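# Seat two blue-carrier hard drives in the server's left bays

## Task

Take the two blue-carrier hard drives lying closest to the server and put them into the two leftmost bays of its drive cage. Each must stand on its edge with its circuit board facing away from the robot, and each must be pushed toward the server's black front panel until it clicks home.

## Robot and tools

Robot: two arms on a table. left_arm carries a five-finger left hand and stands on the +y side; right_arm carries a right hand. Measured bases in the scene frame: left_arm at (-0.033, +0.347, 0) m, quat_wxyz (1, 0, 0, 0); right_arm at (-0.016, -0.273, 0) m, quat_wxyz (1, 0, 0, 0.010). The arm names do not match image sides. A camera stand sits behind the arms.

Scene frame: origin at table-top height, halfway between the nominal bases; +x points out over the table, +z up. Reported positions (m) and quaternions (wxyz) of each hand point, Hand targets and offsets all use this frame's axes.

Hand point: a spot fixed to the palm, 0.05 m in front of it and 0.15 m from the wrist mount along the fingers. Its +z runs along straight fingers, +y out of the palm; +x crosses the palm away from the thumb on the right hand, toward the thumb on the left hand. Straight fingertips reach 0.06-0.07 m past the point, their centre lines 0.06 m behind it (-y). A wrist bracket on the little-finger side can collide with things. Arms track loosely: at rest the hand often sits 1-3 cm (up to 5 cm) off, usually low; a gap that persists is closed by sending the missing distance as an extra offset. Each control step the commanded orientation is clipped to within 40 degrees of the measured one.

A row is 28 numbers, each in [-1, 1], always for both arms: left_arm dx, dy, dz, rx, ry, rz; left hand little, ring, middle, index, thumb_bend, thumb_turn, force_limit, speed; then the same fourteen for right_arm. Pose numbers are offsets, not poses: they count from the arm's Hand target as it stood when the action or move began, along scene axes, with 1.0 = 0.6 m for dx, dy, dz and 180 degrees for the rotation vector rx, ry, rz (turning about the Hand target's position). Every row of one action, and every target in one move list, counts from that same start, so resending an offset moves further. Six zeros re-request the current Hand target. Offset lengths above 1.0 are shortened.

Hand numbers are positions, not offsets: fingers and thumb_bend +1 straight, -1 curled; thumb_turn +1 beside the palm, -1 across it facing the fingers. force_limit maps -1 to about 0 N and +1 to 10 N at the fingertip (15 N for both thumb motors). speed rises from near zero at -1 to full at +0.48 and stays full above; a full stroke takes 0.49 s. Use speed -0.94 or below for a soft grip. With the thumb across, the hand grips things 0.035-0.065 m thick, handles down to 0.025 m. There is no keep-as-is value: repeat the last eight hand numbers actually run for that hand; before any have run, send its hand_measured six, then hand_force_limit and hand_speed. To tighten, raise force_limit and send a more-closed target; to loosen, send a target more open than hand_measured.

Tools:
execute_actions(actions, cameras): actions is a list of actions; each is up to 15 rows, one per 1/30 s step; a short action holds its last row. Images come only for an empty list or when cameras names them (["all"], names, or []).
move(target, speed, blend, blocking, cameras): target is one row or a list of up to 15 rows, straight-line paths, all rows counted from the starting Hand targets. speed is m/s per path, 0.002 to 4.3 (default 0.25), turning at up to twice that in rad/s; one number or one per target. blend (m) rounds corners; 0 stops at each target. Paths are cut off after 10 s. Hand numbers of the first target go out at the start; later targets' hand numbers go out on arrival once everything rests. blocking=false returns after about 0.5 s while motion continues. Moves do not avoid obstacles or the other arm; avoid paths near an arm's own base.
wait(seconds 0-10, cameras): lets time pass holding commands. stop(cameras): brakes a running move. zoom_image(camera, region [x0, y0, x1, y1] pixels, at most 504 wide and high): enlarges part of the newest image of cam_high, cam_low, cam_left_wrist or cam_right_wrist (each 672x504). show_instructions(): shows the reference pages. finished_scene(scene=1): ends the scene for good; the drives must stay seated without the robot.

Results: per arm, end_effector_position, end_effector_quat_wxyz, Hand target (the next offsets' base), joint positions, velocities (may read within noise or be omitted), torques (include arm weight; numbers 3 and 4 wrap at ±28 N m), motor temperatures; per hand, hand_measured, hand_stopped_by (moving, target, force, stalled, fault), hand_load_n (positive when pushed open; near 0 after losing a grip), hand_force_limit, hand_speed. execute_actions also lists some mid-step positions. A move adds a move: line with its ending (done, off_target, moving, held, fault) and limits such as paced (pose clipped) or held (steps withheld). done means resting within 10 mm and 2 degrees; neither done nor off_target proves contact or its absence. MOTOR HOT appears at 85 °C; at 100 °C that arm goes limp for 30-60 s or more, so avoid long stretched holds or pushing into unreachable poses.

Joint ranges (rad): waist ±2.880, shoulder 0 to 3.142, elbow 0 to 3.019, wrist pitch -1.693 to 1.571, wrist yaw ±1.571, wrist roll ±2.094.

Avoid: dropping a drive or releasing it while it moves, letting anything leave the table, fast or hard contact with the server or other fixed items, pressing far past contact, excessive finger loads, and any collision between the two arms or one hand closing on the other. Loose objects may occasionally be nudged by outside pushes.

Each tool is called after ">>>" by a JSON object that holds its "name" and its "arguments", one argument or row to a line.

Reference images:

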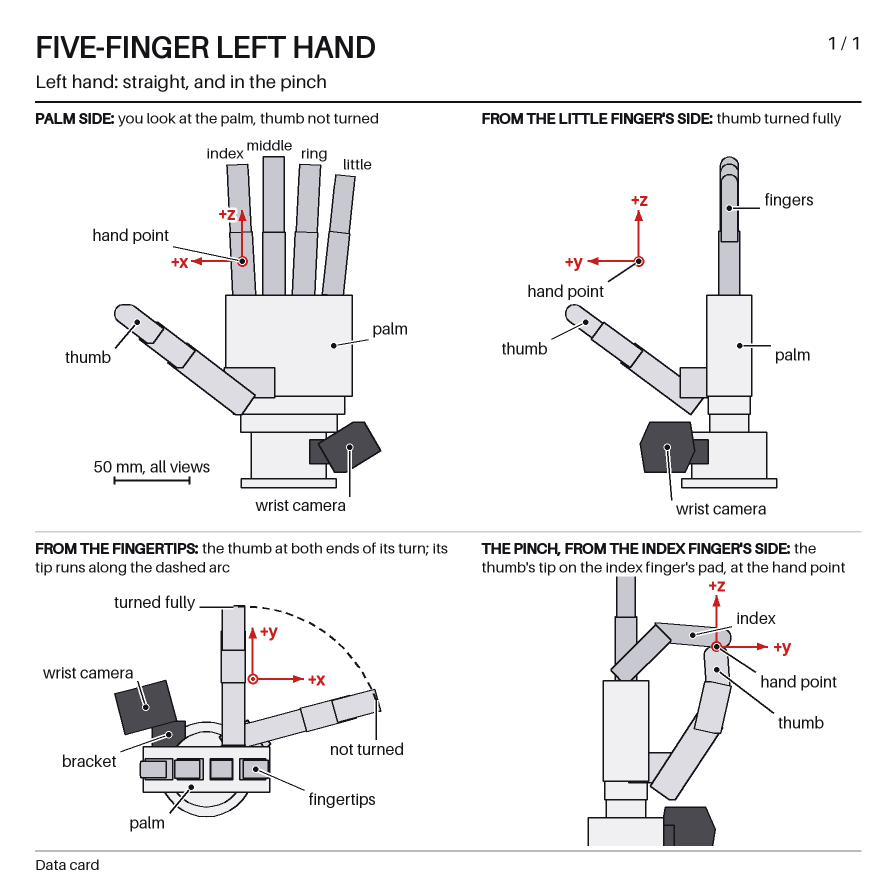

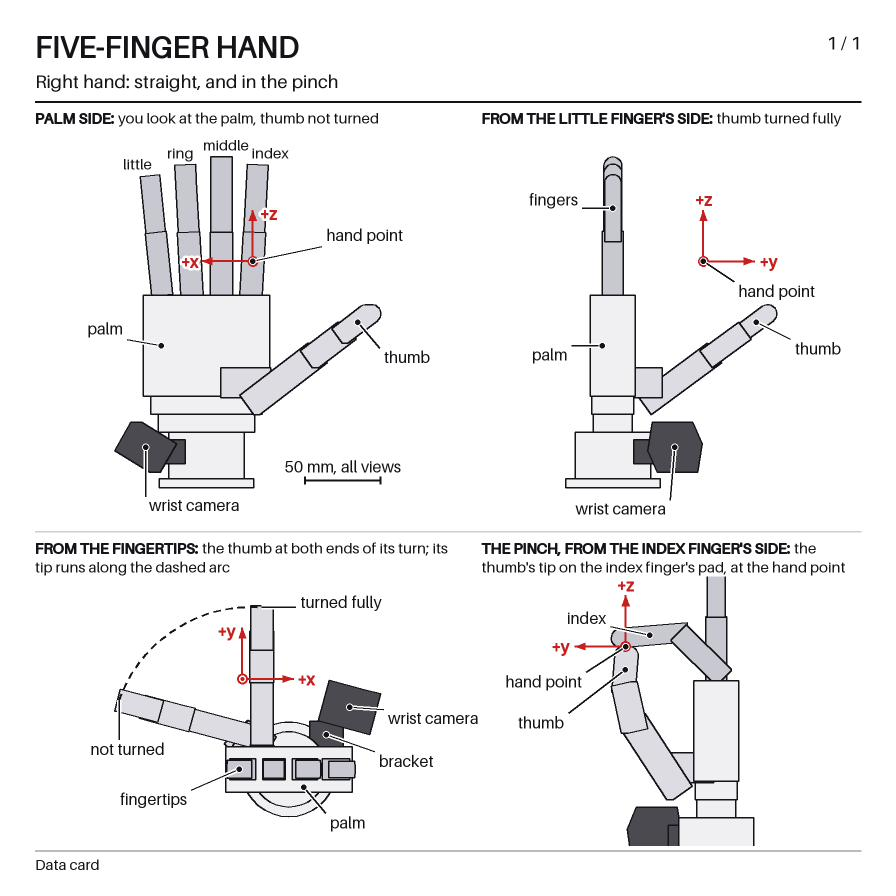

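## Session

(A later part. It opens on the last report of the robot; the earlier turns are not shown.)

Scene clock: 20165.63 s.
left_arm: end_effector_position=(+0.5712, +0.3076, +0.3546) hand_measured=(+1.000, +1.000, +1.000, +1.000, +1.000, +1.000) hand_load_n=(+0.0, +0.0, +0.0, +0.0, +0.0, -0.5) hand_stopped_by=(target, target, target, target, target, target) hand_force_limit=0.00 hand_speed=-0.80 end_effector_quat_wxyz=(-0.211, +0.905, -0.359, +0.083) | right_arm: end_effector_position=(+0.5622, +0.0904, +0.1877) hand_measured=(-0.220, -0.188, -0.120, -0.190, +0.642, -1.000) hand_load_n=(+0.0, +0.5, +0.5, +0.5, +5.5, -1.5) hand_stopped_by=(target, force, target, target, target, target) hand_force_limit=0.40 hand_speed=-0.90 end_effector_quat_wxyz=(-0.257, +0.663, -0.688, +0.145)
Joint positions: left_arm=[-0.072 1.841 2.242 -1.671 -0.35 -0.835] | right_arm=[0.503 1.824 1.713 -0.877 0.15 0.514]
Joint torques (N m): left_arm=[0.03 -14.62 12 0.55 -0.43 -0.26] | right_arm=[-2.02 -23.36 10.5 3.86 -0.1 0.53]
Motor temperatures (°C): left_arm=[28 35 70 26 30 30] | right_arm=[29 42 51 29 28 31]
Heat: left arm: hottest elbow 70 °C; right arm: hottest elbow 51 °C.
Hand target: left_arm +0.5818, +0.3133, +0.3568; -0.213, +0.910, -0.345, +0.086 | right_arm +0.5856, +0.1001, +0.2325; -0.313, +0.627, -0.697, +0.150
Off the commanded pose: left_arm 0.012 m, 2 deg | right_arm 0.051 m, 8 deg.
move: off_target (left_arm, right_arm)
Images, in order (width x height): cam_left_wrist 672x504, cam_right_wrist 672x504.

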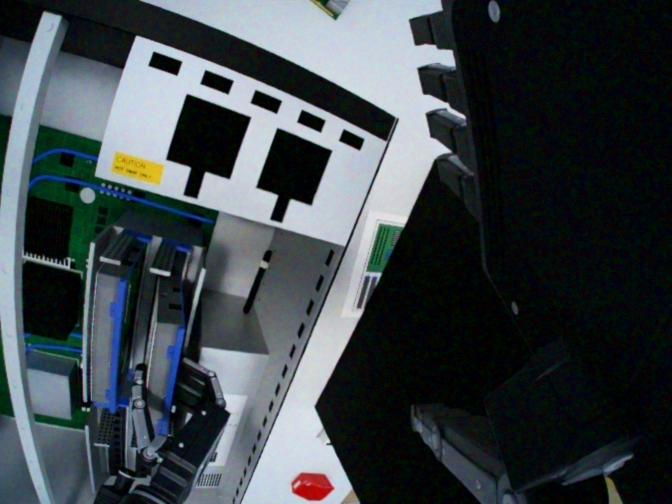

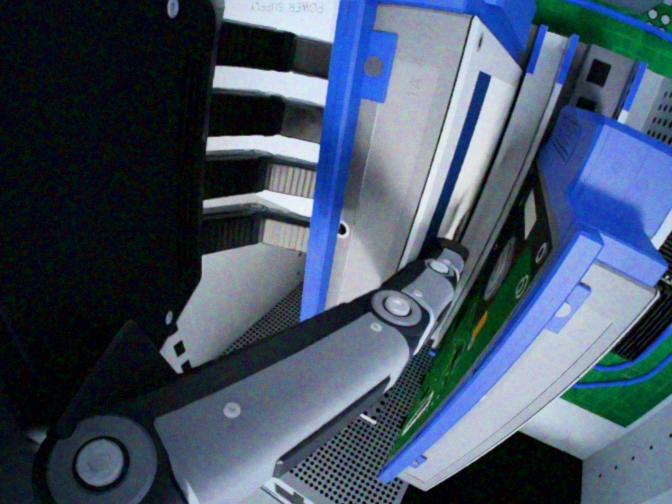

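>>> {"name": "move", "arguments": {
  "target": [0,0,0,0,0,0,1,1,1,1,1,1,0,-0.8,0,0,0,0,0,0,-0.22,-0.19,-0.12,-0.19,0.68,-1,0.4,-0.9],
  "speed": 0.04,
  "cameras": ["cam_left_wrist","cam_right_wrist"]
}}

>>> {"name": "zoom_image", "arguments": {
  "camera": "cam_left_wrist",
  "region": [80, 290, 230, 440]
}}

Scene clock: 20179.30 s.
left_arm: end_effector_position=(+0.5712, +0.3076, +0.3546) hand_measured=(+1.000, +1.000, +1.000, +1.000, +1.000, +1.000) hand_load_n=(+0.0, +0.0, +0.0, +0.0, +0.0, +0.0) hand_stopped_by=(target, target, target, target, target, target) hand_force_limit=0.00 hand_speed=-0.80 end_effector_quat_wxyz=(-0.211, +0.905, -0.359, +0.083) | right_arm: end_effector_position=(+0.5648, +0.0943, +0.1942) hand_measured=(-0.220, -0.188, -0.120, -0.190, +0.682, -1.000) hand_load_n=(+0.0, +0.0, +0.0, +0.0, +4.0, -1.0) hand_stopped_by=(target, force, target, target, target, target) hand_force_limit=0.40 hand_speed=-0.90 end_effector_quat_wxyz=(-0.269, +0.653, -0.694, +0.141)
Joint positions: left_arm=[-0.072 1.841 2.242 -1.671 -0.35 -0.835] | right_arm=[0.503 1.818 1.713 -0.863 0.144 0.537]
Joint torques (N m): left_arm=[-0.03 -14.74 12.04 0.55 -0.43 -0.25] | right_arm=[-1.9 -22.65 10.62 3.34 0.22 0.29]
Motor temperatures (°C): left_arm=[28 35 70 26 30 30] | right_arm=[29 42 50 29 28 31]
Heat: left arm: hottest elbow 70 °C; right arm: hottest elbow 50 °C.
Hand target: left_arm +0.5818, +0.3133, +0.3568; -0.213, +0.910, -0.345, +0.086 | right_arm +0.5855, +0.1003, +0.2324; -0.313, +0.627, -0.697, +0.150
Off the commanded pose: left_arm 0.012 m, 2 deg | right_arm 0.044 m, 6 deg.
move: off_target (left_arm, right_arm)
Images, in order (width x height): cam_left_wrist 672x504, cam_right_wrist 672x504.

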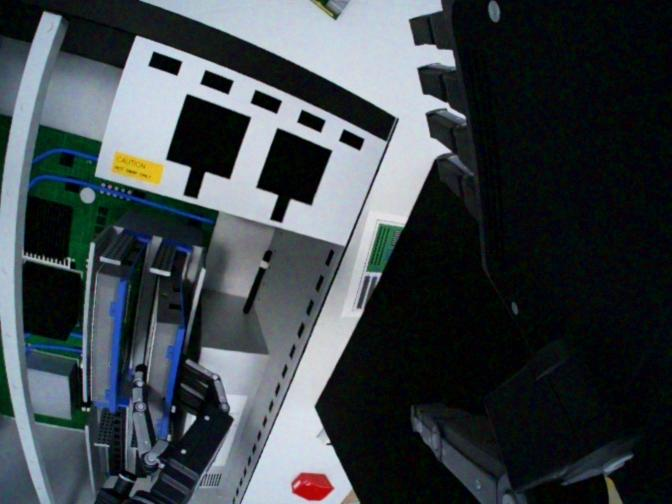

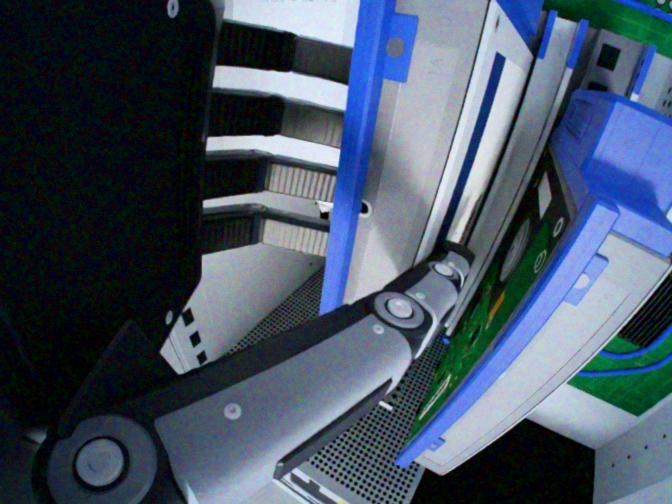

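Scaled by 3.360 from the camera's 672x504 image, which has a finer 960x720 frame.

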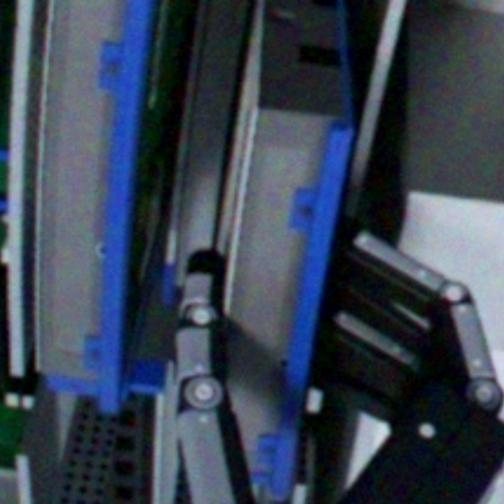

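>>> {"name": "move", "arguments": {
  "target": [0,0,0,0,0,0,1,1,1,1,1,1,0,-0.8,0,0,0,0,0,0,-0.22,-0.30,-0.45,-0.5,0.68,-1,0.3,-0.9],
  "speed": 0.04,
  "cameras": ["cam_left_wrist","cam_right_wrist"]
}}

>>> {"name": "zoom_image", "arguments": {
  "camera": "cam_left_wrist",
  "region": [80, 290, 230, 440]
}}

Scene clock: 20201.40 s.
left_arm: end_effector_position=(+0.5712, +0.3076, +0.3546) hand_measured=(+1.000, +1.000, +1.000, +1.000, +1.000, +1.000) hand_load_n=(+0.0, +0.0, +0.0, -0.5, +0.0, +0.0) hand_stopped_by=(target, target, target, target, target, target) hand_force_limit=0.00 hand_speed=-0.80 end_effector_quat_wxyz=(-0.211, +0.905, -0.359, +0.083) | right_arm: end_effector_position=(+0.5658, +0.0949, +0.1947) hand_measured=(-0.220, -0.260, -0.182, -0.272, +0.684, -1.000) hand_load_n=(+0.0, +5.5, +3.0, +6.5, +15.0, -2.0) hand_stopped_by=(target, force, force, force, target, target) hand_force_limit=0.30 hand_speed=-0.90 end_effector_quat_wxyz=(-0.271, +0.653, -0.693, +0.142)
Joint positions: left_arm=[-0.072 1.841 2.242 -1.671 -0.35 -0.835] | right_arm=[0.503 1.818 1.713 -0.859 0.144 0.537]
Joint torques (N m): left_arm=[0.15 -14.56 12.01 0.53 -0.43 -0.27] | right_arm=[-1.85 -22.59 10.63 3.14 0.22 0.28]
Motor temperatures (°C): left_arm=[28 35 70 26 30 30] | right_arm=[29 41 50 29 28 31]
Heat: left arm: hottest elbow 70 °C; right arm: hottest elbow 50 °C.
Hand target: left_arm +0.5818, +0.3133, +0.3568; -0.213, +0.910, -0.345, +0.086 | right_arm +0.5854, +0.1003, +0.2324; -0.313, +0.628, -0.697, +0.150
Off the commanded pose: left_arm 0.012 m, 2 deg | right_arm 0.043 m, 6 deg.
move: off_target (left_arm, right_arm)
Images, in order (width x height): cam_left_wrist 672x504, cam_right_wrist 672x504.

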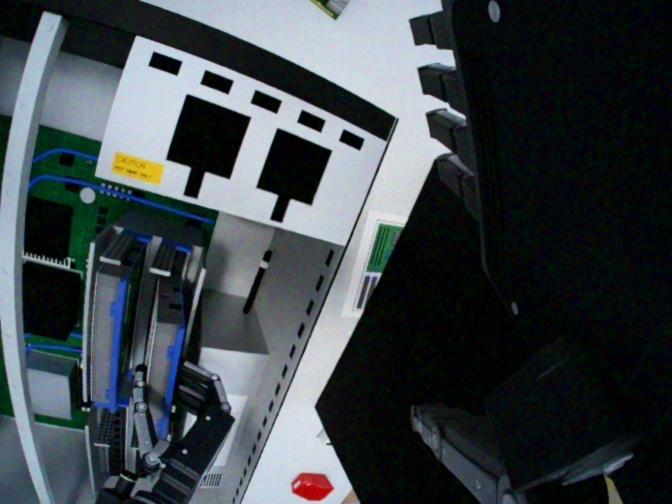

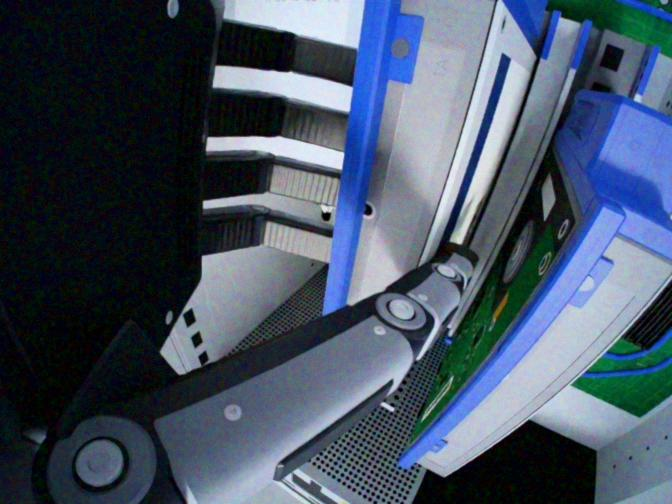

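Scaled by 3.360 from the camera's 672x504 image, which has a finer 960x720 frame.

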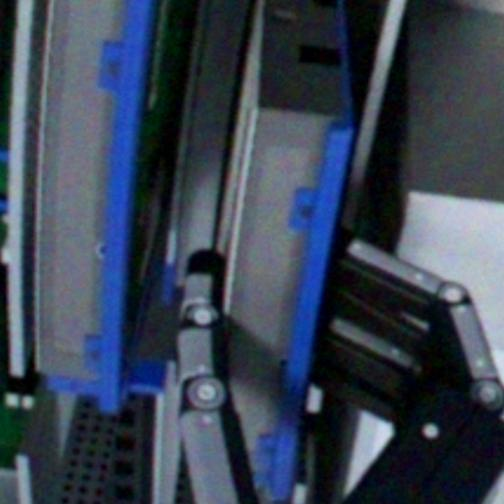

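>>> {"name": "move", "arguments": {
  "target": [0,0,0,0,0,0,1,1,1,1,1,1,0,-0.8,-0.0017,0.042,0,0,0,0,-0.22,-0.30,-0.45,-0.5,0.68,-1,0.3,-0.9],
  "speed": 0.04,
  "cameras": ["cam_left_wrist"]
}}

>>> {"name": "zoom_image", "arguments": {
  "camera": "cam_left_wrist",
  "region": [80, 290, 230, 440]
}}

Scene clock: 20211.97 s.
left_arm: end_effector_position=(+0.5712, +0.3076, +0.3546) hand_measured=(+1.000, +1.000, +1.000, +1.000, +1.000, +1.000) hand_load_n=(+0.0, +0.0, +0.0, +0.0, +0.0, +0.0) hand_stopped_by=(target, target, target, target, target, target) hand_force_limit=0.00 hand_speed=-0.80 end_effector_quat_wxyz=(-0.211, +0.905, -0.359, +0.083) | right_arm: end_effector_position=(+0.5649, +0.0969, +0.1951) hand_measured=(-0.220, -0.260, -0.182, -0.272, +0.684, -1.000) hand_load_n=(+0.0, +7.5, +2.5, +4.0, +15.5, -4.0) hand_stopped_by=(target, force, force, force, target, target) hand_force_limit=0.30 hand_speed=-0.90 end_effector_quat_wxyz=(-0.269, +0.653, -0.692, +0.151)
Joint positions: left_arm=[-0.072 1.841 2.242 -1.671 -0.35 -0.835] | right_arm=[0.513 1.818 1.715 -0.86 0.167 0.539]
Joint torques (N m): left_arm=[-0.09 -14.74 12.03 0.51 -0.43 -0.27] | right_arm=[0.38 -20.25 13.46 2.51 0.12 0.59]
Motor temperatures (°C): left_arm=[28 35 70 26 30 30] | right_arm=[29 41 49 29 28 31]
Heat: left arm: hottest elbow 70 °C; right arm: hottest elbow 49 °C.
Hand target: left_arm +0.5818, +0.3133, +0.3568; -0.213, +0.910, -0.345, +0.086 | right_arm +0.5846, +0.1254, +0.2323; -0.313, +0.627, -0.697, +0.150
Off the commanded pose: left_arm 0.012 m, 2 deg | right_arm 0.051 m, 6 deg.
move: off_target (left_arm, right_arm)
Images, in order (width x height): cam_left_wrist 672x504.

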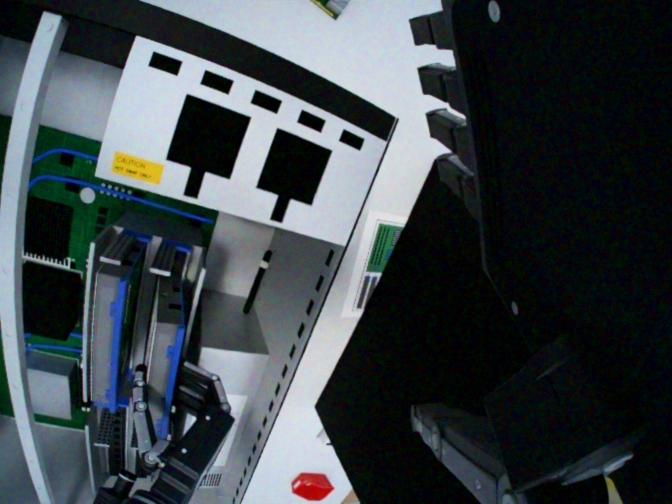

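Scaled by 3.360 from the camera's 672x504 image, which has a finer 960x720 frame.

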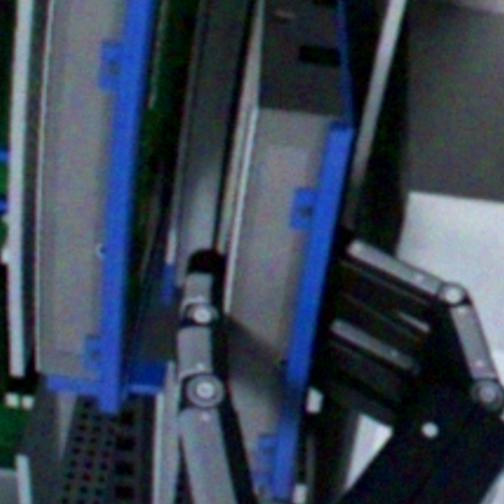

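>>> {"name": "move", "arguments": {
  "target": [0,0,0,0,0,0,1,1,1,1,1,1,0,-0.8,-0.0017,0.033,0,0,0,0,-0.22,-0.30,-0.45,-0.5,0.68,-1,0.3,-0.9],
  "speed": 0.04,
  "cameras": []
}}

>>> {"name": "move", "arguments": {
  "target": [0,0,0,0,0,0,1,1,1,1,1,1,0,-0.8,-0.0017,0.033,0,0,0,0,-0.22,-0.30,-0.45,-0.5,0.68,-1,0.3,-0.9],
  "speed": 0.04,
  "cameras": ["cam_left_wrist"]
}}

>>> {"name": "zoom_image", "arguments": {
  "camera": "cam_left_wrist",
  "region": [80, 290, 230, 440]
}}

Scene clock: 20230.30 s.
left_arm: end_effector_position=(+0.5712, +0.3076, +0.3546) hand_measured=(+1.000, +1.000, +1.000, +1.000, +1.000, +1.000) hand_load_n=(+0.0, +0.0, +0.0, +0.0, +0.0, +0.0) hand_stopped_by=(target, target, target, target, target, target) hand_force_limit=0.00 hand_speed=-0.80 end_effector_quat_wxyz=(-0.211, +0.905, -0.359, +0.083) | right_arm: end_effector_position=(+0.5650, +0.1026, +0.1984) hand_measured=(-0.220, -0.260, -0.182, -0.272, +0.684, -1.000) hand_load_n=(+0.0, +5.0, +0.5, +2.0, +16.0, -5.0) hand_stopped_by=(target, force, force, force, target, target) hand_force_limit=0.30 hand_speed=-0.90 end_effector_quat_wxyz=(-0.263, +0.655, -0.690, +0.160)
Joint positions: left_arm=[-0.072 1.841 2.242 -1.671 -0.35 -0.835] | right_arm=[0.528 1.831 1.745 -0.886 0.194 0.539]
Joint torques (N m): left_arm=[-0.15 -14.68 12.03 0.54 -0.43 -0.27] | right_arm=[1.55 -19.31 13.89 3.04 -0.32 0.83]
Motor temperatures (°C): left_arm=[28 35 70 26 30 30] | right_arm=[29 40 55 29 28 31]
Heat: left arm: hottest elbow 70 °C; right arm: hottest elbow 55 °C.
Hand target: left_arm +0.5818, +0.3133, +0.3568; -0.213, +0.910, -0.345, +0.086 | right_arm +0.5835, +0.1453, +0.2326; -0.313, +0.627, -0.697, +0.150
Off the commanded pose: left_arm 0.012 m, 2 deg | right_arm 0.058 m, 7 deg.
move: off_target (left_arm, right_arm)
No camera images: "cameras" was empty.

Scene clock: 20231.63 s.
left_arm: end_effector_position=(+0.5712, +0.3076, +0.3546) hand_measured=(+1.000, +1.000, +1.000, +1.000, +1.000, +1.000) hand_load_n=(+0.0, +0.0, +0.0, +0.0, +0.0, +0.0) hand_stopped_by=(target, target, target, target, target, target) hand_force_limit=0.00 hand_speed=-0.80 end_effector_quat_wxyz=(-0.211, +0.905, -0.359, +0.083) | right_arm: end_effector_position=(+0.5660, +0.1282, +0.2133) hand_measured=(-0.220, -0.260, -0.182, -0.272, +0.684, -1.000) hand_load_n=(+0.0, +1.5, +0.0, +6.0, +14.5, -5.5) hand_stopped_by=(target, force, force, force, target, target) hand_force_limit=0.30 hand_speed=-0.90 end_effector_quat_wxyz=(-0.276, +0.654, -0.685, +0.163)
Joint positions: left_arm=[-0.072 1.841 2.242 -1.671 -0.35 -0.835] | right_arm=[0.562 1.852 1.806 -0.904 0.211 0.56]
Joint torques (N m): left_arm=[-0.03 -14.68 11.99 0.54 -0.42 -0.26] | right_arm=[0.97 -18.49 13.05 3 -0.21 0.82]
Motor temperatures (°C): left_arm=[28 35 70 26 30 30] | right_arm=[29 40 55 29 28 31]
Heat: left arm: hottest elbow 70 °C; right arm: hottest elbow 55 °C.
Hand target: left_arm +0.5818, +0.3133, +0.3568; -0.213, +0.910, -0.345, +0.086 | right_arm +0.5825, +0.1649, +0.2323; -0.313, +0.627, -0.697, +0.150
Off the commanded pose: left_arm 0.012 m, 2 deg | right_arm 0.045 m, 6 deg.
move: off_target (left_arm, right_arm)
Images, in order (width x height): cam_left_wrist 672x504.

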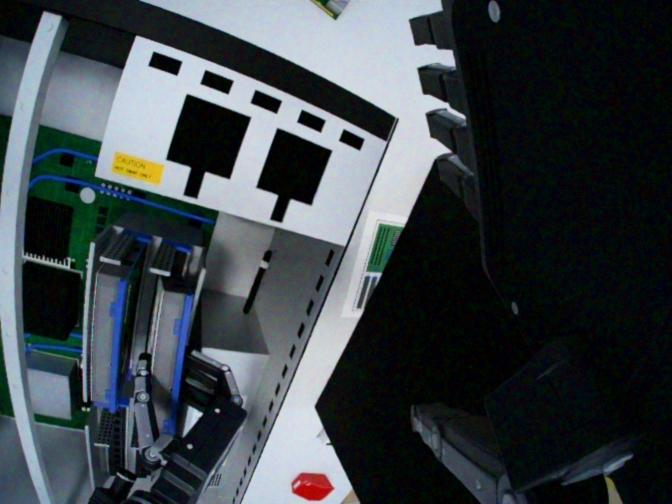

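Scaled by 3.360 from the camera's 672x504 image, which has a finer 960x720 frame.

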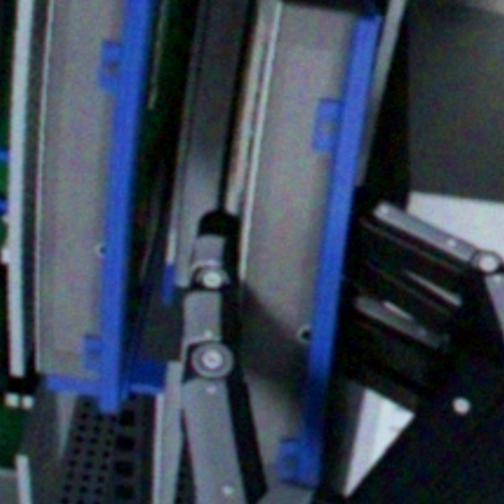

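>>> {"name": "zoom_image", "arguments": {
  "camera": "cam_left_wrist",
  "region": [130, 220, 230, 320]
}}

>>> {"name": "execute_actions", "arguments": {
  "actions": []
}}

>>> {"name": "zoom_image", "arguments": {
  "camera": "cam_high",
  "region": [350, 195, 430, 255]
}}

Scaled by 5.040 from the camera's 672x504 image, which has a finer 960x720 frame.

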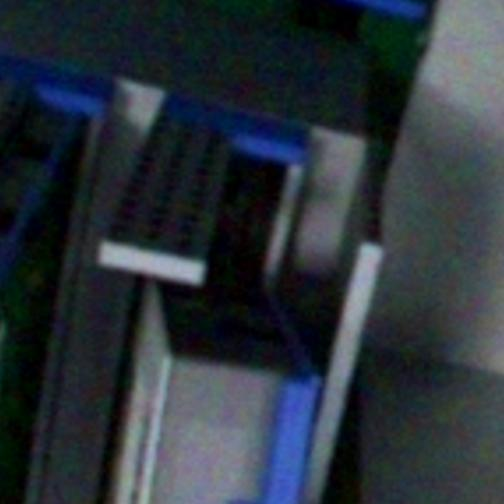

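Scene clock: 20242.03 s.
left_arm: end_effector_position=(+0.5712, +0.3076, +0.3546) hand_measured=(+1.000, +1.000, +1.000, +1.000, +1.000, +1.000) hand_load_n=(+0.0, +0.0, +0.0, +0.0, +0.0, +0.0) hand_stopped_by=(target, target, target, target, target, target) hand_force_limit=0.00 hand_speed=-0.80 end_effector_quat_wxyz=(-0.211, +0.905, -0.359, +0.083) | right_arm: end_effector_position=(+0.5660, +0.1282, +0.2135) hand_measured=(-0.220, -0.260, -0.182, -0.272, +0.684, -1.000) hand_load_n=(+0.0, +1.0, +0.0, +6.0, +14.5, -5.5) hand_stopped_by=(target, force, force, force, target, target) hand_force_limit=0.30 hand_speed=-0.90 end_effector_quat_wxyz=(-0.276, +0.654, -0.685, +0.163)
Joint positions: left_arm=[-0.072 1.841 2.242 -1.671 -0.35 -0.835] | right_arm=[0.562 1.852 1.807 -0.905 0.211 0.56]
Joint velocities: within noise
Joint torques (N m): left_arm=[0.03 -14.62 12.01 0.49 -0.43 -0.26] | right_arm=[0.97 -18.61 13.09 2.97 -0.21 0.83]
Motor temperatures (°C): left_arm=[28 35 70 26 30 30] | right_arm=[29 40 55 29 28 31]
Heat: left arm: hottest elbow 70 °C; right arm: hottest elbow 55 °C.
Hand target: left_arm +0.5818, +0.3133, +0.3568; -0.213, +0.910, -0.345, +0.086 | right_arm +0.5825, +0.1649, +0.2325; -0.313, +0.627, -0.697, +0.150
Off the commanded pose: left_arm 0.012 m, 2 deg | right_arm 0.045 m, 6 deg.

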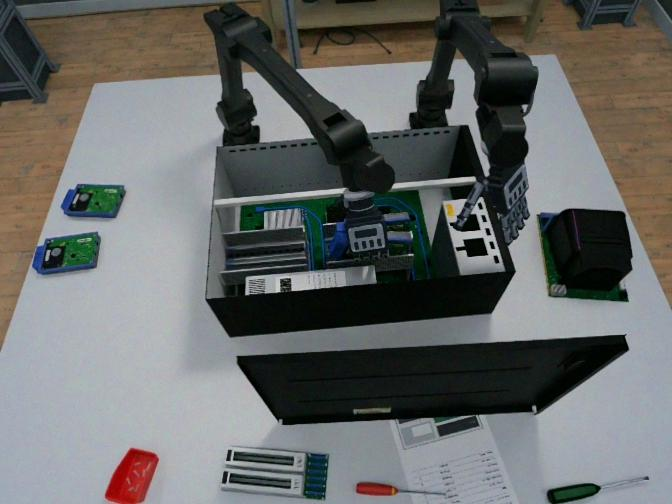

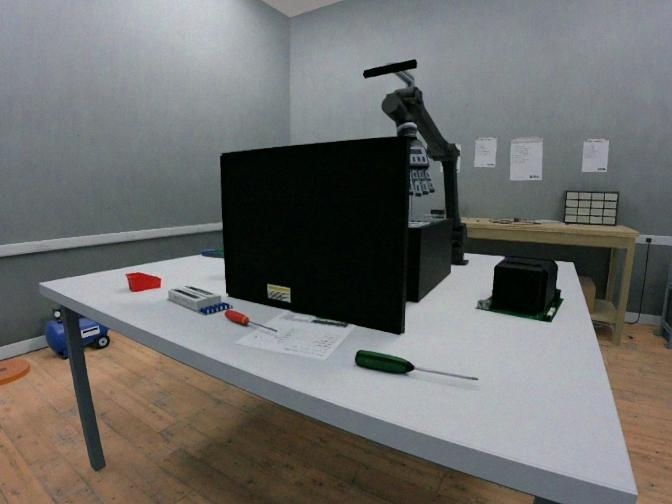

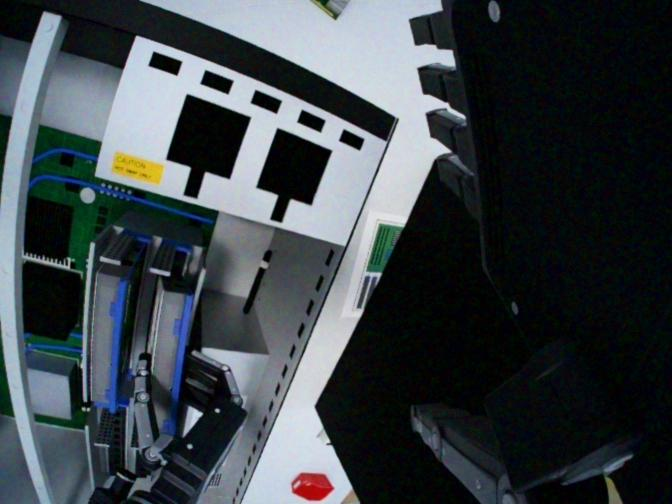

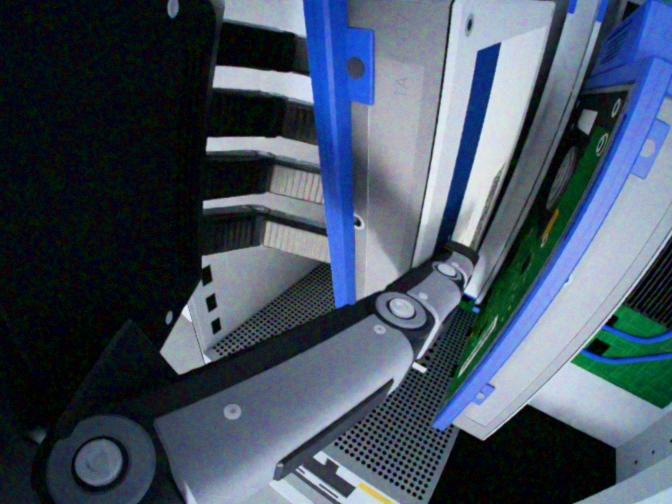

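Scaled by 6.300 from the camera's 672x504 image, which has a finer 960x720 frame.

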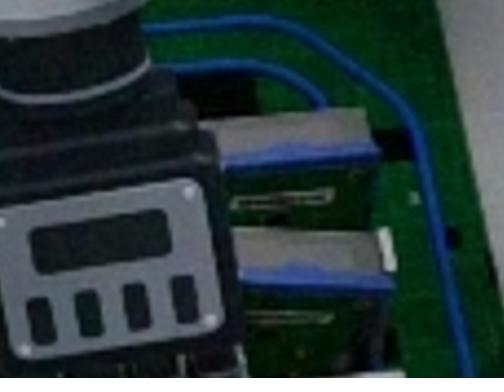

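>>> {"name": "move", "arguments": {
  "target": [0,0,0,0,0,0,1,1,1,1,1,1,0,-0.8,0,-0.025,-0.025,0,0,0,-0.22,-0.30,-0.45,-0.5,0.68,-1,0.3,-0.9],
  "speed": 0.04,
  "cameras": ["cam_left_wrist","cam_high"]
}}

>>> {"name": "zoom_image", "arguments": {
  "camera": "cam_high",
  "region": [350, 195, 430, 255]
}}

>>> {"name": "zoom_image", "arguments": {
  "camera": "cam_left_wrist",
  "region": [130, 220, 230, 320]
}}

Scene clock: 20300.77 s.
left_arm: end_effector_position=(+0.5712, +0.3076, +0.3546) hand_measured=(+1.000, +1.000, +1.000, +1.000, +1.000, +1.000) hand_load_n=(-0.5, +0.0, +0.0, +0.0, +0.0, +0.0) hand_stopped_by=(target, target, target, target, target, target) hand_force_limit=0.00 hand_speed=-0.80 end_effector_quat_wxyz=(-0.211, +0.905, -0.359, +0.083) | right_arm: end_effector_position=(+0.5661, +0.1299, +0.2133) hand_measured=(-0.220, -0.260, -0.182, -0.272, +0.684, -1.000) hand_load_n=(+0.0, +0.0, +0.0, +7.0, +14.5, -5.0) hand_stopped_by=(target, force, force, force, target, target) hand_force_limit=0.30 hand_speed=-0.90 end_effector_quat_wxyz=(-0.279, +0.654, -0.685, +0.159)
Joint positions: left_arm=[-0.072 1.841 2.242 -1.671 -0.35 -0.835] | right_arm=[0.561 1.852 1.804 -0.898 0.202 0.56]
Joint torques (N m): left_arm=[-0.03 -14.56 12 0.55 -0.43 -0.27] | right_arm=[-0.79 -19.84 8.91 4.67 -0.28 0.65]
Motor temperatures (°C): left_arm=[28 35 70 26 30 30] | right_arm=[29 40 56 29 28 31]
Heat: left arm: hottest elbow 70 °C; right arm: hottest elbow 56 °C.
Hand target: left_arm +0.5818, +0.3133, +0.3568; -0.213, +0.910, -0.345, +0.086 | right_arm +0.5824, +0.1501, +0.2175; -0.313, +0.627, -0.697, +0.150
Off the commanded pose: left_arm 0.012 m, 2 deg | right_arm 0.026 m, 5 deg.
move: off_target (left_arm, right_arm)
Images, in order (width x height): cam_high 672x504, cam_left_wrist 672x504.

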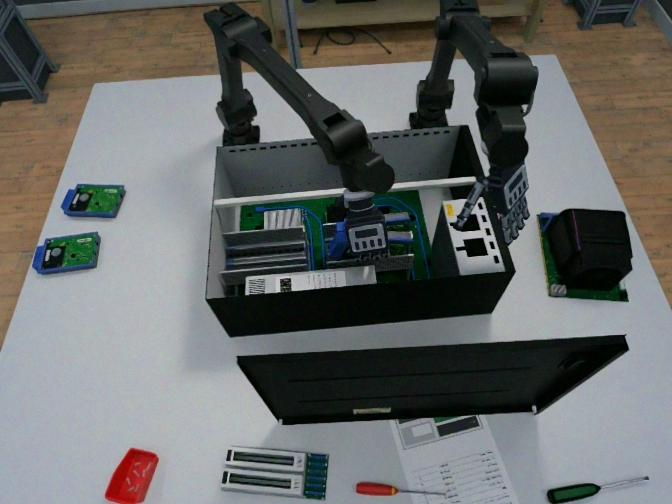

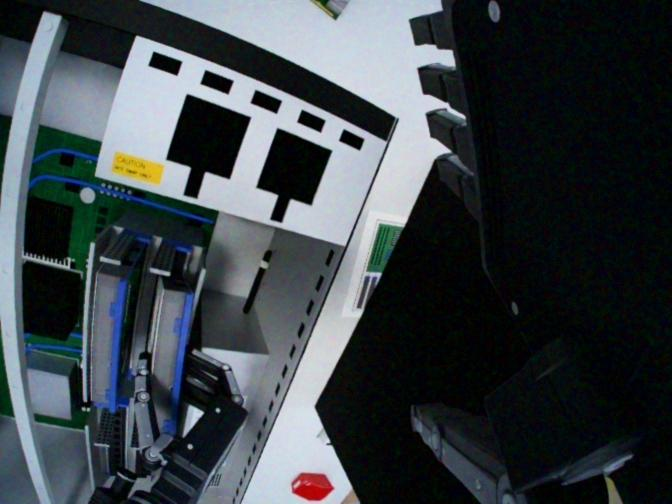

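Scaled by 6.300 from the camera's 672x504 image, which has a finer 960x720 frame.

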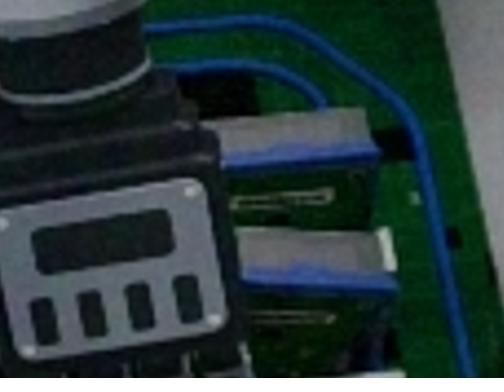

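Scaled by 5.040 from the camera's 672x504 image, which has a finer 960x720 frame.

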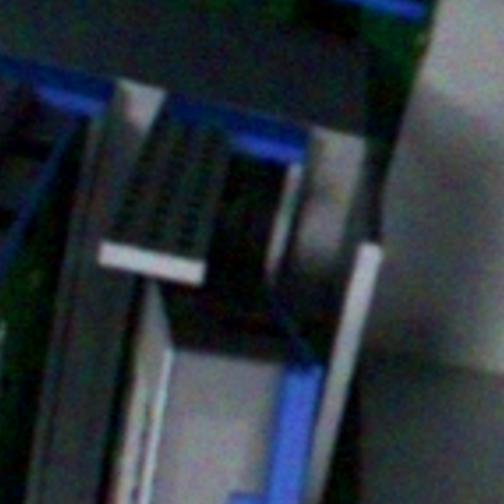

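>>> {"name": "move", "arguments": {
  "target": [0,0,0,0,0,0,1,1,1,1,1,1,0,-0.8,-0.003,0,-0.02,0,0,0,-0.22,-0.30,-0.45,-0.5,0.68,-1,0.3,-0.9],
  "speed": 0.04,
  "cameras": []
}}

>>> {"name": "move", "arguments": {
  "target": [0,0,0,0,0,0,1,1,1,1,1,1,0,-0.8,-0.003,0,-0.02,0,0,0,-0.22,-0.30,-0.45,-0.5,0.68,-1,0.3,-0.9],
  "speed": 0.04,
  "cameras": ["cam_left_wrist","cam_high"]
}}

>>> {"name": "zoom_image", "arguments": {
  "camera": "cam_high",
  "region": [350, 195, 430, 255]
}}

>>> {"name": "zoom_image", "arguments": {
  "camera": "cam_left_wrist",
  "region": [130, 220, 230, 320]
}}

Scene clock: 20318.97 s.
left_arm: end_effector_position=(+0.5712, +0.3076, +0.3546) hand_measured=(+1.000, +1.000, +1.000, +1.000, +1.000, +1.000) hand_load_n=(+0.0, +0.0, +0.0, +0.0, +0.0, +0.0) hand_stopped_by=(target, target, target, target, target, target) hand_force_limit=0.00 hand_speed=-0.80 end_effector_quat_wxyz=(-0.211, +0.905, -0.359, +0.083) | right_arm: end_effector_position=(+0.5661, +0.1298, +0.2128) hand_measured=(-0.220, -0.260, -0.182, -0.272, +0.684, -1.000) hand_load_n=(+0.5, +0.0, +0.0, +7.0, +14.5, -4.5) hand_stopped_by=(target, force, force, force, target, target) hand_force_limit=0.30 hand_speed=-0.90 end_effector_quat_wxyz=(-0.288, +0.651, -0.684, +0.159)
Joint positions: left_arm=[-0.072 1.841 2.242 -1.671 -0.35 -0.835] | right_arm=[0.56 1.839 1.777 -0.865 0.199 0.563]
Joint torques (N m): left_arm=[-0.09 -14.56 12 0.54 -0.42 -0.26] | right_arm=[-0.5 -18.61 8.36 4.66 -0.13 0.64]
Motor temperatures (°C): left_arm=[28 35 70 26 30 30] | right_arm=[29 40 55 29 28 31]
Heat: left arm: hottest elbow 70 °C; right arm: hottest elbow 55 °C.
Hand target: left_arm +0.5818, +0.3133, +0.3568; -0.213, +0.910, -0.345, +0.086 | right_arm +0.5807, +0.1500, +0.2054; -0.313, +0.627, -0.697, +0.150
Off the commanded pose: left_arm 0.012 m, 2 deg | right_arm 0.026 m, 4 deg.
move: off_target (left_arm, right_arm)
No camera images: "cameras" was empty.

Scene clock: 20319.90 s.
left_arm: end_effector_position=(+0.5712, +0.3076, +0.3546) hand_measured=(+1.000, +1.000, +1.000, +1.000, +1.000, +1.000) hand_load_n=(+0.0, +0.0, +0.0, +0.0, +0.0, +0.0) hand_stopped_by=(target, target, target, target, target, target) hand_force_limit=0.00 hand_speed=-0.80 end_effector_quat_wxyz=(-0.211, +0.905, -0.359, +0.083) | right_arm: end_effector_position=(+0.5658, +0.1299, +0.2125) hand_measured=(-0.220, -0.260, -0.182, -0.272, +0.684, -1.000) hand_load_n=(+0.0, +0.0, +0.0, +6.5, +15.0, -4.0) hand_stopped_by=(target, force, force, force, target, target) hand_force_limit=0.30 hand_speed=-0.90 end_effector_quat_wxyz=(-0.298, +0.646, -0.684, +0.160)
Joint positions: left_arm=[-0.072 1.841 2.242 -1.671 -0.35 -0.835] | right_arm=[0.56 1.824 1.748 -0.828 0.199 0.568]
Joint torques (N m): left_arm=[0.03 -14.62 12.01 0.53 -0.43 -0.27] | right_arm=[-0.32 -17.38 7.98 4.56 -0.06 0.59]
Motor temperatures (°C): left_arm=[28 35 70 26 30 30] | right_arm=[29 40 55 29 28 31]
Heat: left arm: hottest elbow 70 °C; right arm: hottest elbow 55 °C.
Hand target: left_arm +0.5818, +0.3133, +0.3568; -0.213, +0.910, -0.345, +0.086 | right_arm +0.5789, +0.1500, +0.1934; -0.313, +0.627, -0.697, +0.150
Off the commanded pose: left_arm 0.012 m, 2 deg | right_arm 0.031 m, 3 deg.
move: off_target (left_arm, right_arm)
Images, in order (width x height): cam_high 672x504, cam_left_wrist 672x504.

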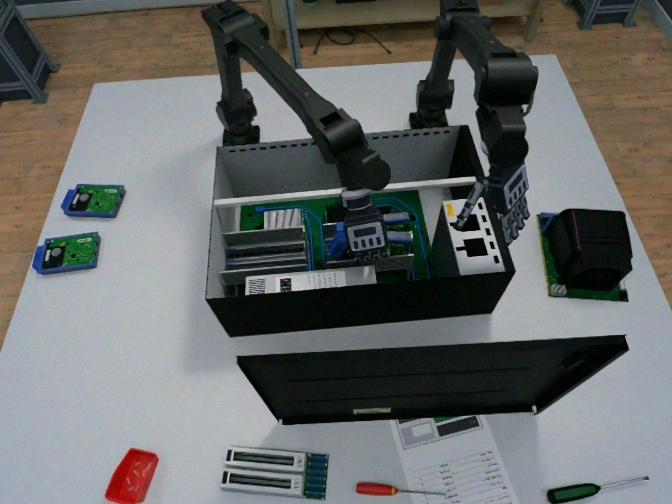

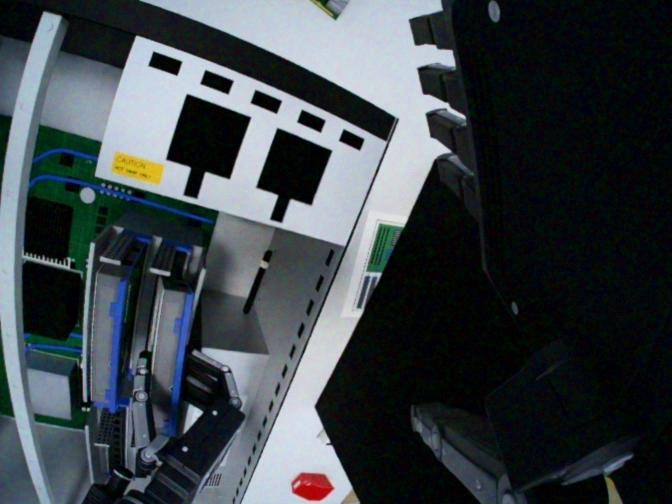

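Scaled by 6.300 from the camera's 672x504 image, which has a finer 960x720 frame.

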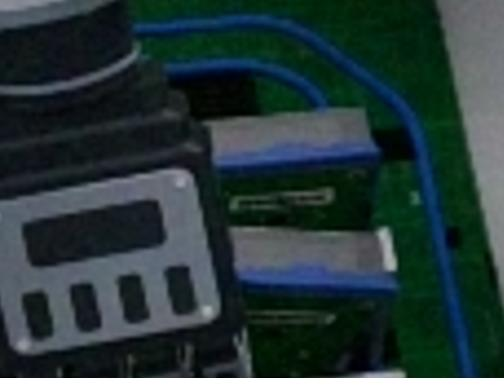

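Scaled by 5.040 from the camera's 672x504 image, which has a finer 960x720 frame.

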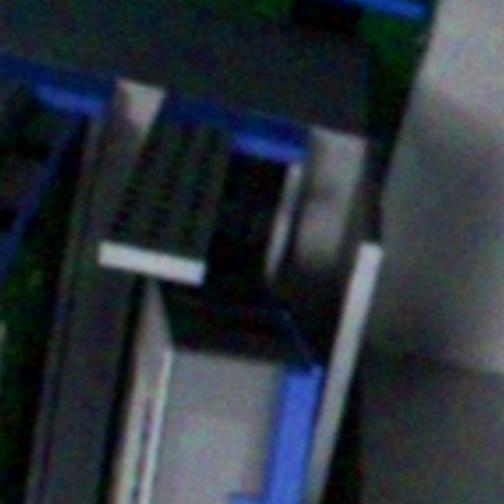

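>>> {"name": "zoom_image", "arguments": {
  "camera": "cam_high",
  "region": [310, 205, 420, 290]
}}

>>> {"name": "zoom_image", "arguments": {
  "camera": "cam_left_wrist",
  "region": [80, 280, 250, 460]
}}

Scaled by 4.582 from the camera's 672x504 image, which has a finer 960x720 frame.

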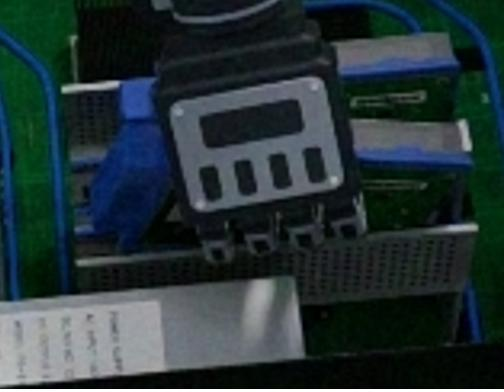

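Scaled by 2.800 from the camera's 672x504 image, which has a finer 960x720 frame.

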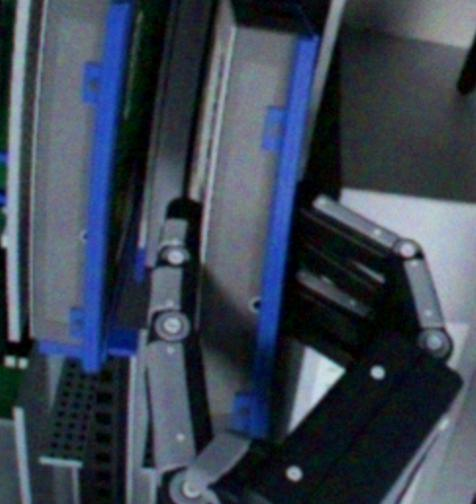

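>>> {"name": "move", "arguments": {
  "target": [0,0,0,0,0,0,1,1,1,1,1,1,0,-0.8,-0.010,0,0.033,0,0,0,-0.22,-0.30,-0.45,-0.5,0.68,-1,0.3,-0.9],
  "speed": 0.04,
  "cameras": ["cam_left_wrist","cam_high"]
}}

>>> {"name": "zoom_image", "arguments": {
  "camera": "cam_high",
  "region": [310, 205, 420, 290]
}}

>>> {"name": "zoom_image", "arguments": {
  "camera": "cam_left_wrist",
  "region": [80, 280, 250, 460]
}}

Scene clock: 20436.80 s.
left_arm: end_effector_position=(+0.5712, +0.3076, +0.3546) hand_measured=(+1.000, +1.000, +1.000, +1.000, +1.000, +1.000) hand_load_n=(-0.5, +0.0, +0.0, +0.0, +0.0, +0.0) hand_stopped_by=(target, target, target, target, target, target) hand_force_limit=0.00 hand_speed=-0.80 end_effector_quat_wxyz=(-0.211, +0.905, -0.359, +0.083) | right_arm: end_effector_position=(+0.5657, +0.1296, +0.2131) hand_measured=(-0.220, -0.260, -0.182, -0.272, +0.684, -1.000) hand_load_n=(+0.0, +0.5, +0.0, +6.0, +14.5, -4.5) hand_stopped_by=(target, force, force, force, target, target) hand_force_limit=0.30 hand_speed=-0.90 end_effector_quat_wxyz=(-0.298, +0.644, -0.686, +0.160)
Joint positions: left_arm=[-0.072 1.841 2.242 -1.671 -0.35 -0.835] | right_arm=[0.56 1.823 1.748 -0.83 0.201 0.573]
Joint torques (N m): left_arm=[0.09 -14.51 11.99 0.53 -0.43 -0.26] | right_arm=[0.15 -18.73 9.85 2.77 0.01 0.58]
Motor temperatures (°C): left_arm=[28 35 70 26 30 30] | right_arm=[29 39 46 29 28 31]
Heat: left arm: hottest elbow 70 °C; right arm: hottest elbow 46 °C.
Hand target: left_arm +0.5818, +0.3133, +0.3568; -0.213, +0.910, -0.345, +0.086 | right_arm +0.5730, +0.1499, +0.2133; -0.313, +0.627, -0.697, +0.150
Off the commanded pose: left_arm 0.012 m, 2 deg | right_arm 0.022 m, 3 deg.
move: off_target (left_arm, right_arm)
Images, in order (width x height): cam_high 672x504, cam_left_wrist 672x504.

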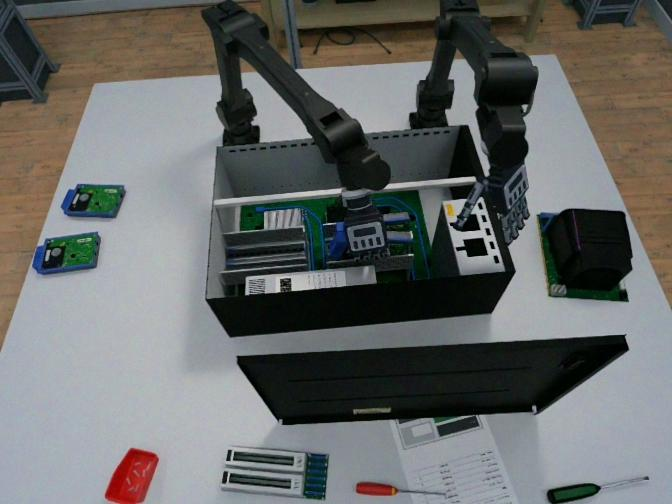

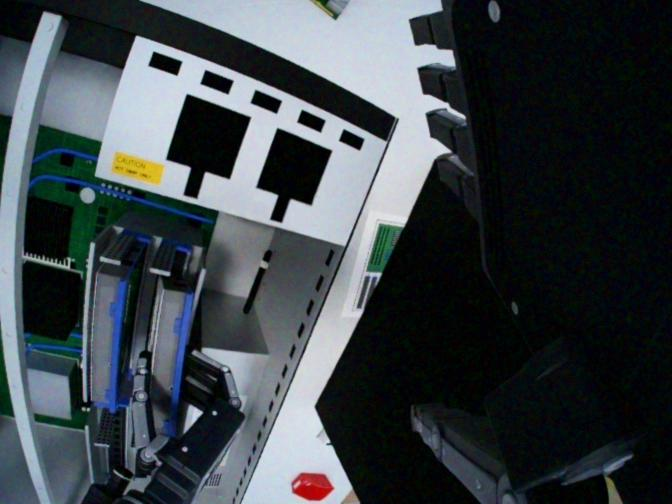

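Scaled by 4.582 from the camera's 672x504 image, which has a finer 960x720 frame.

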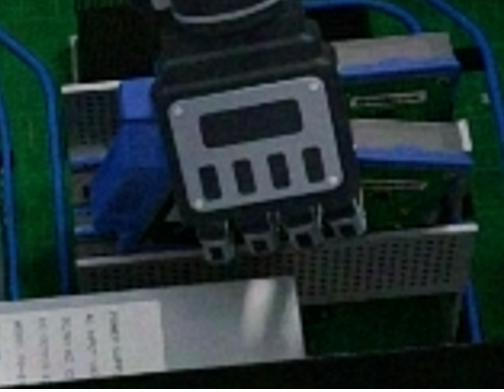

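Scaled by 2.800 from the camera's 672x504 image, which has a finer 960x720 frame.

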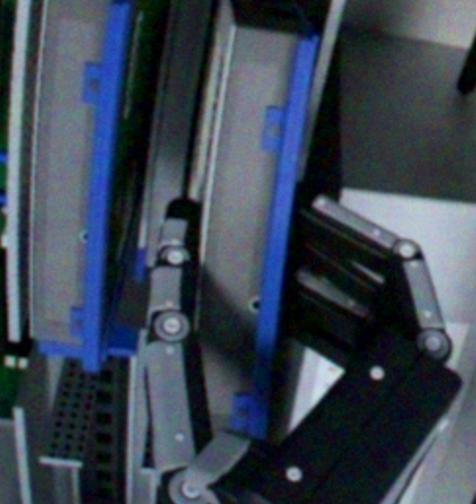

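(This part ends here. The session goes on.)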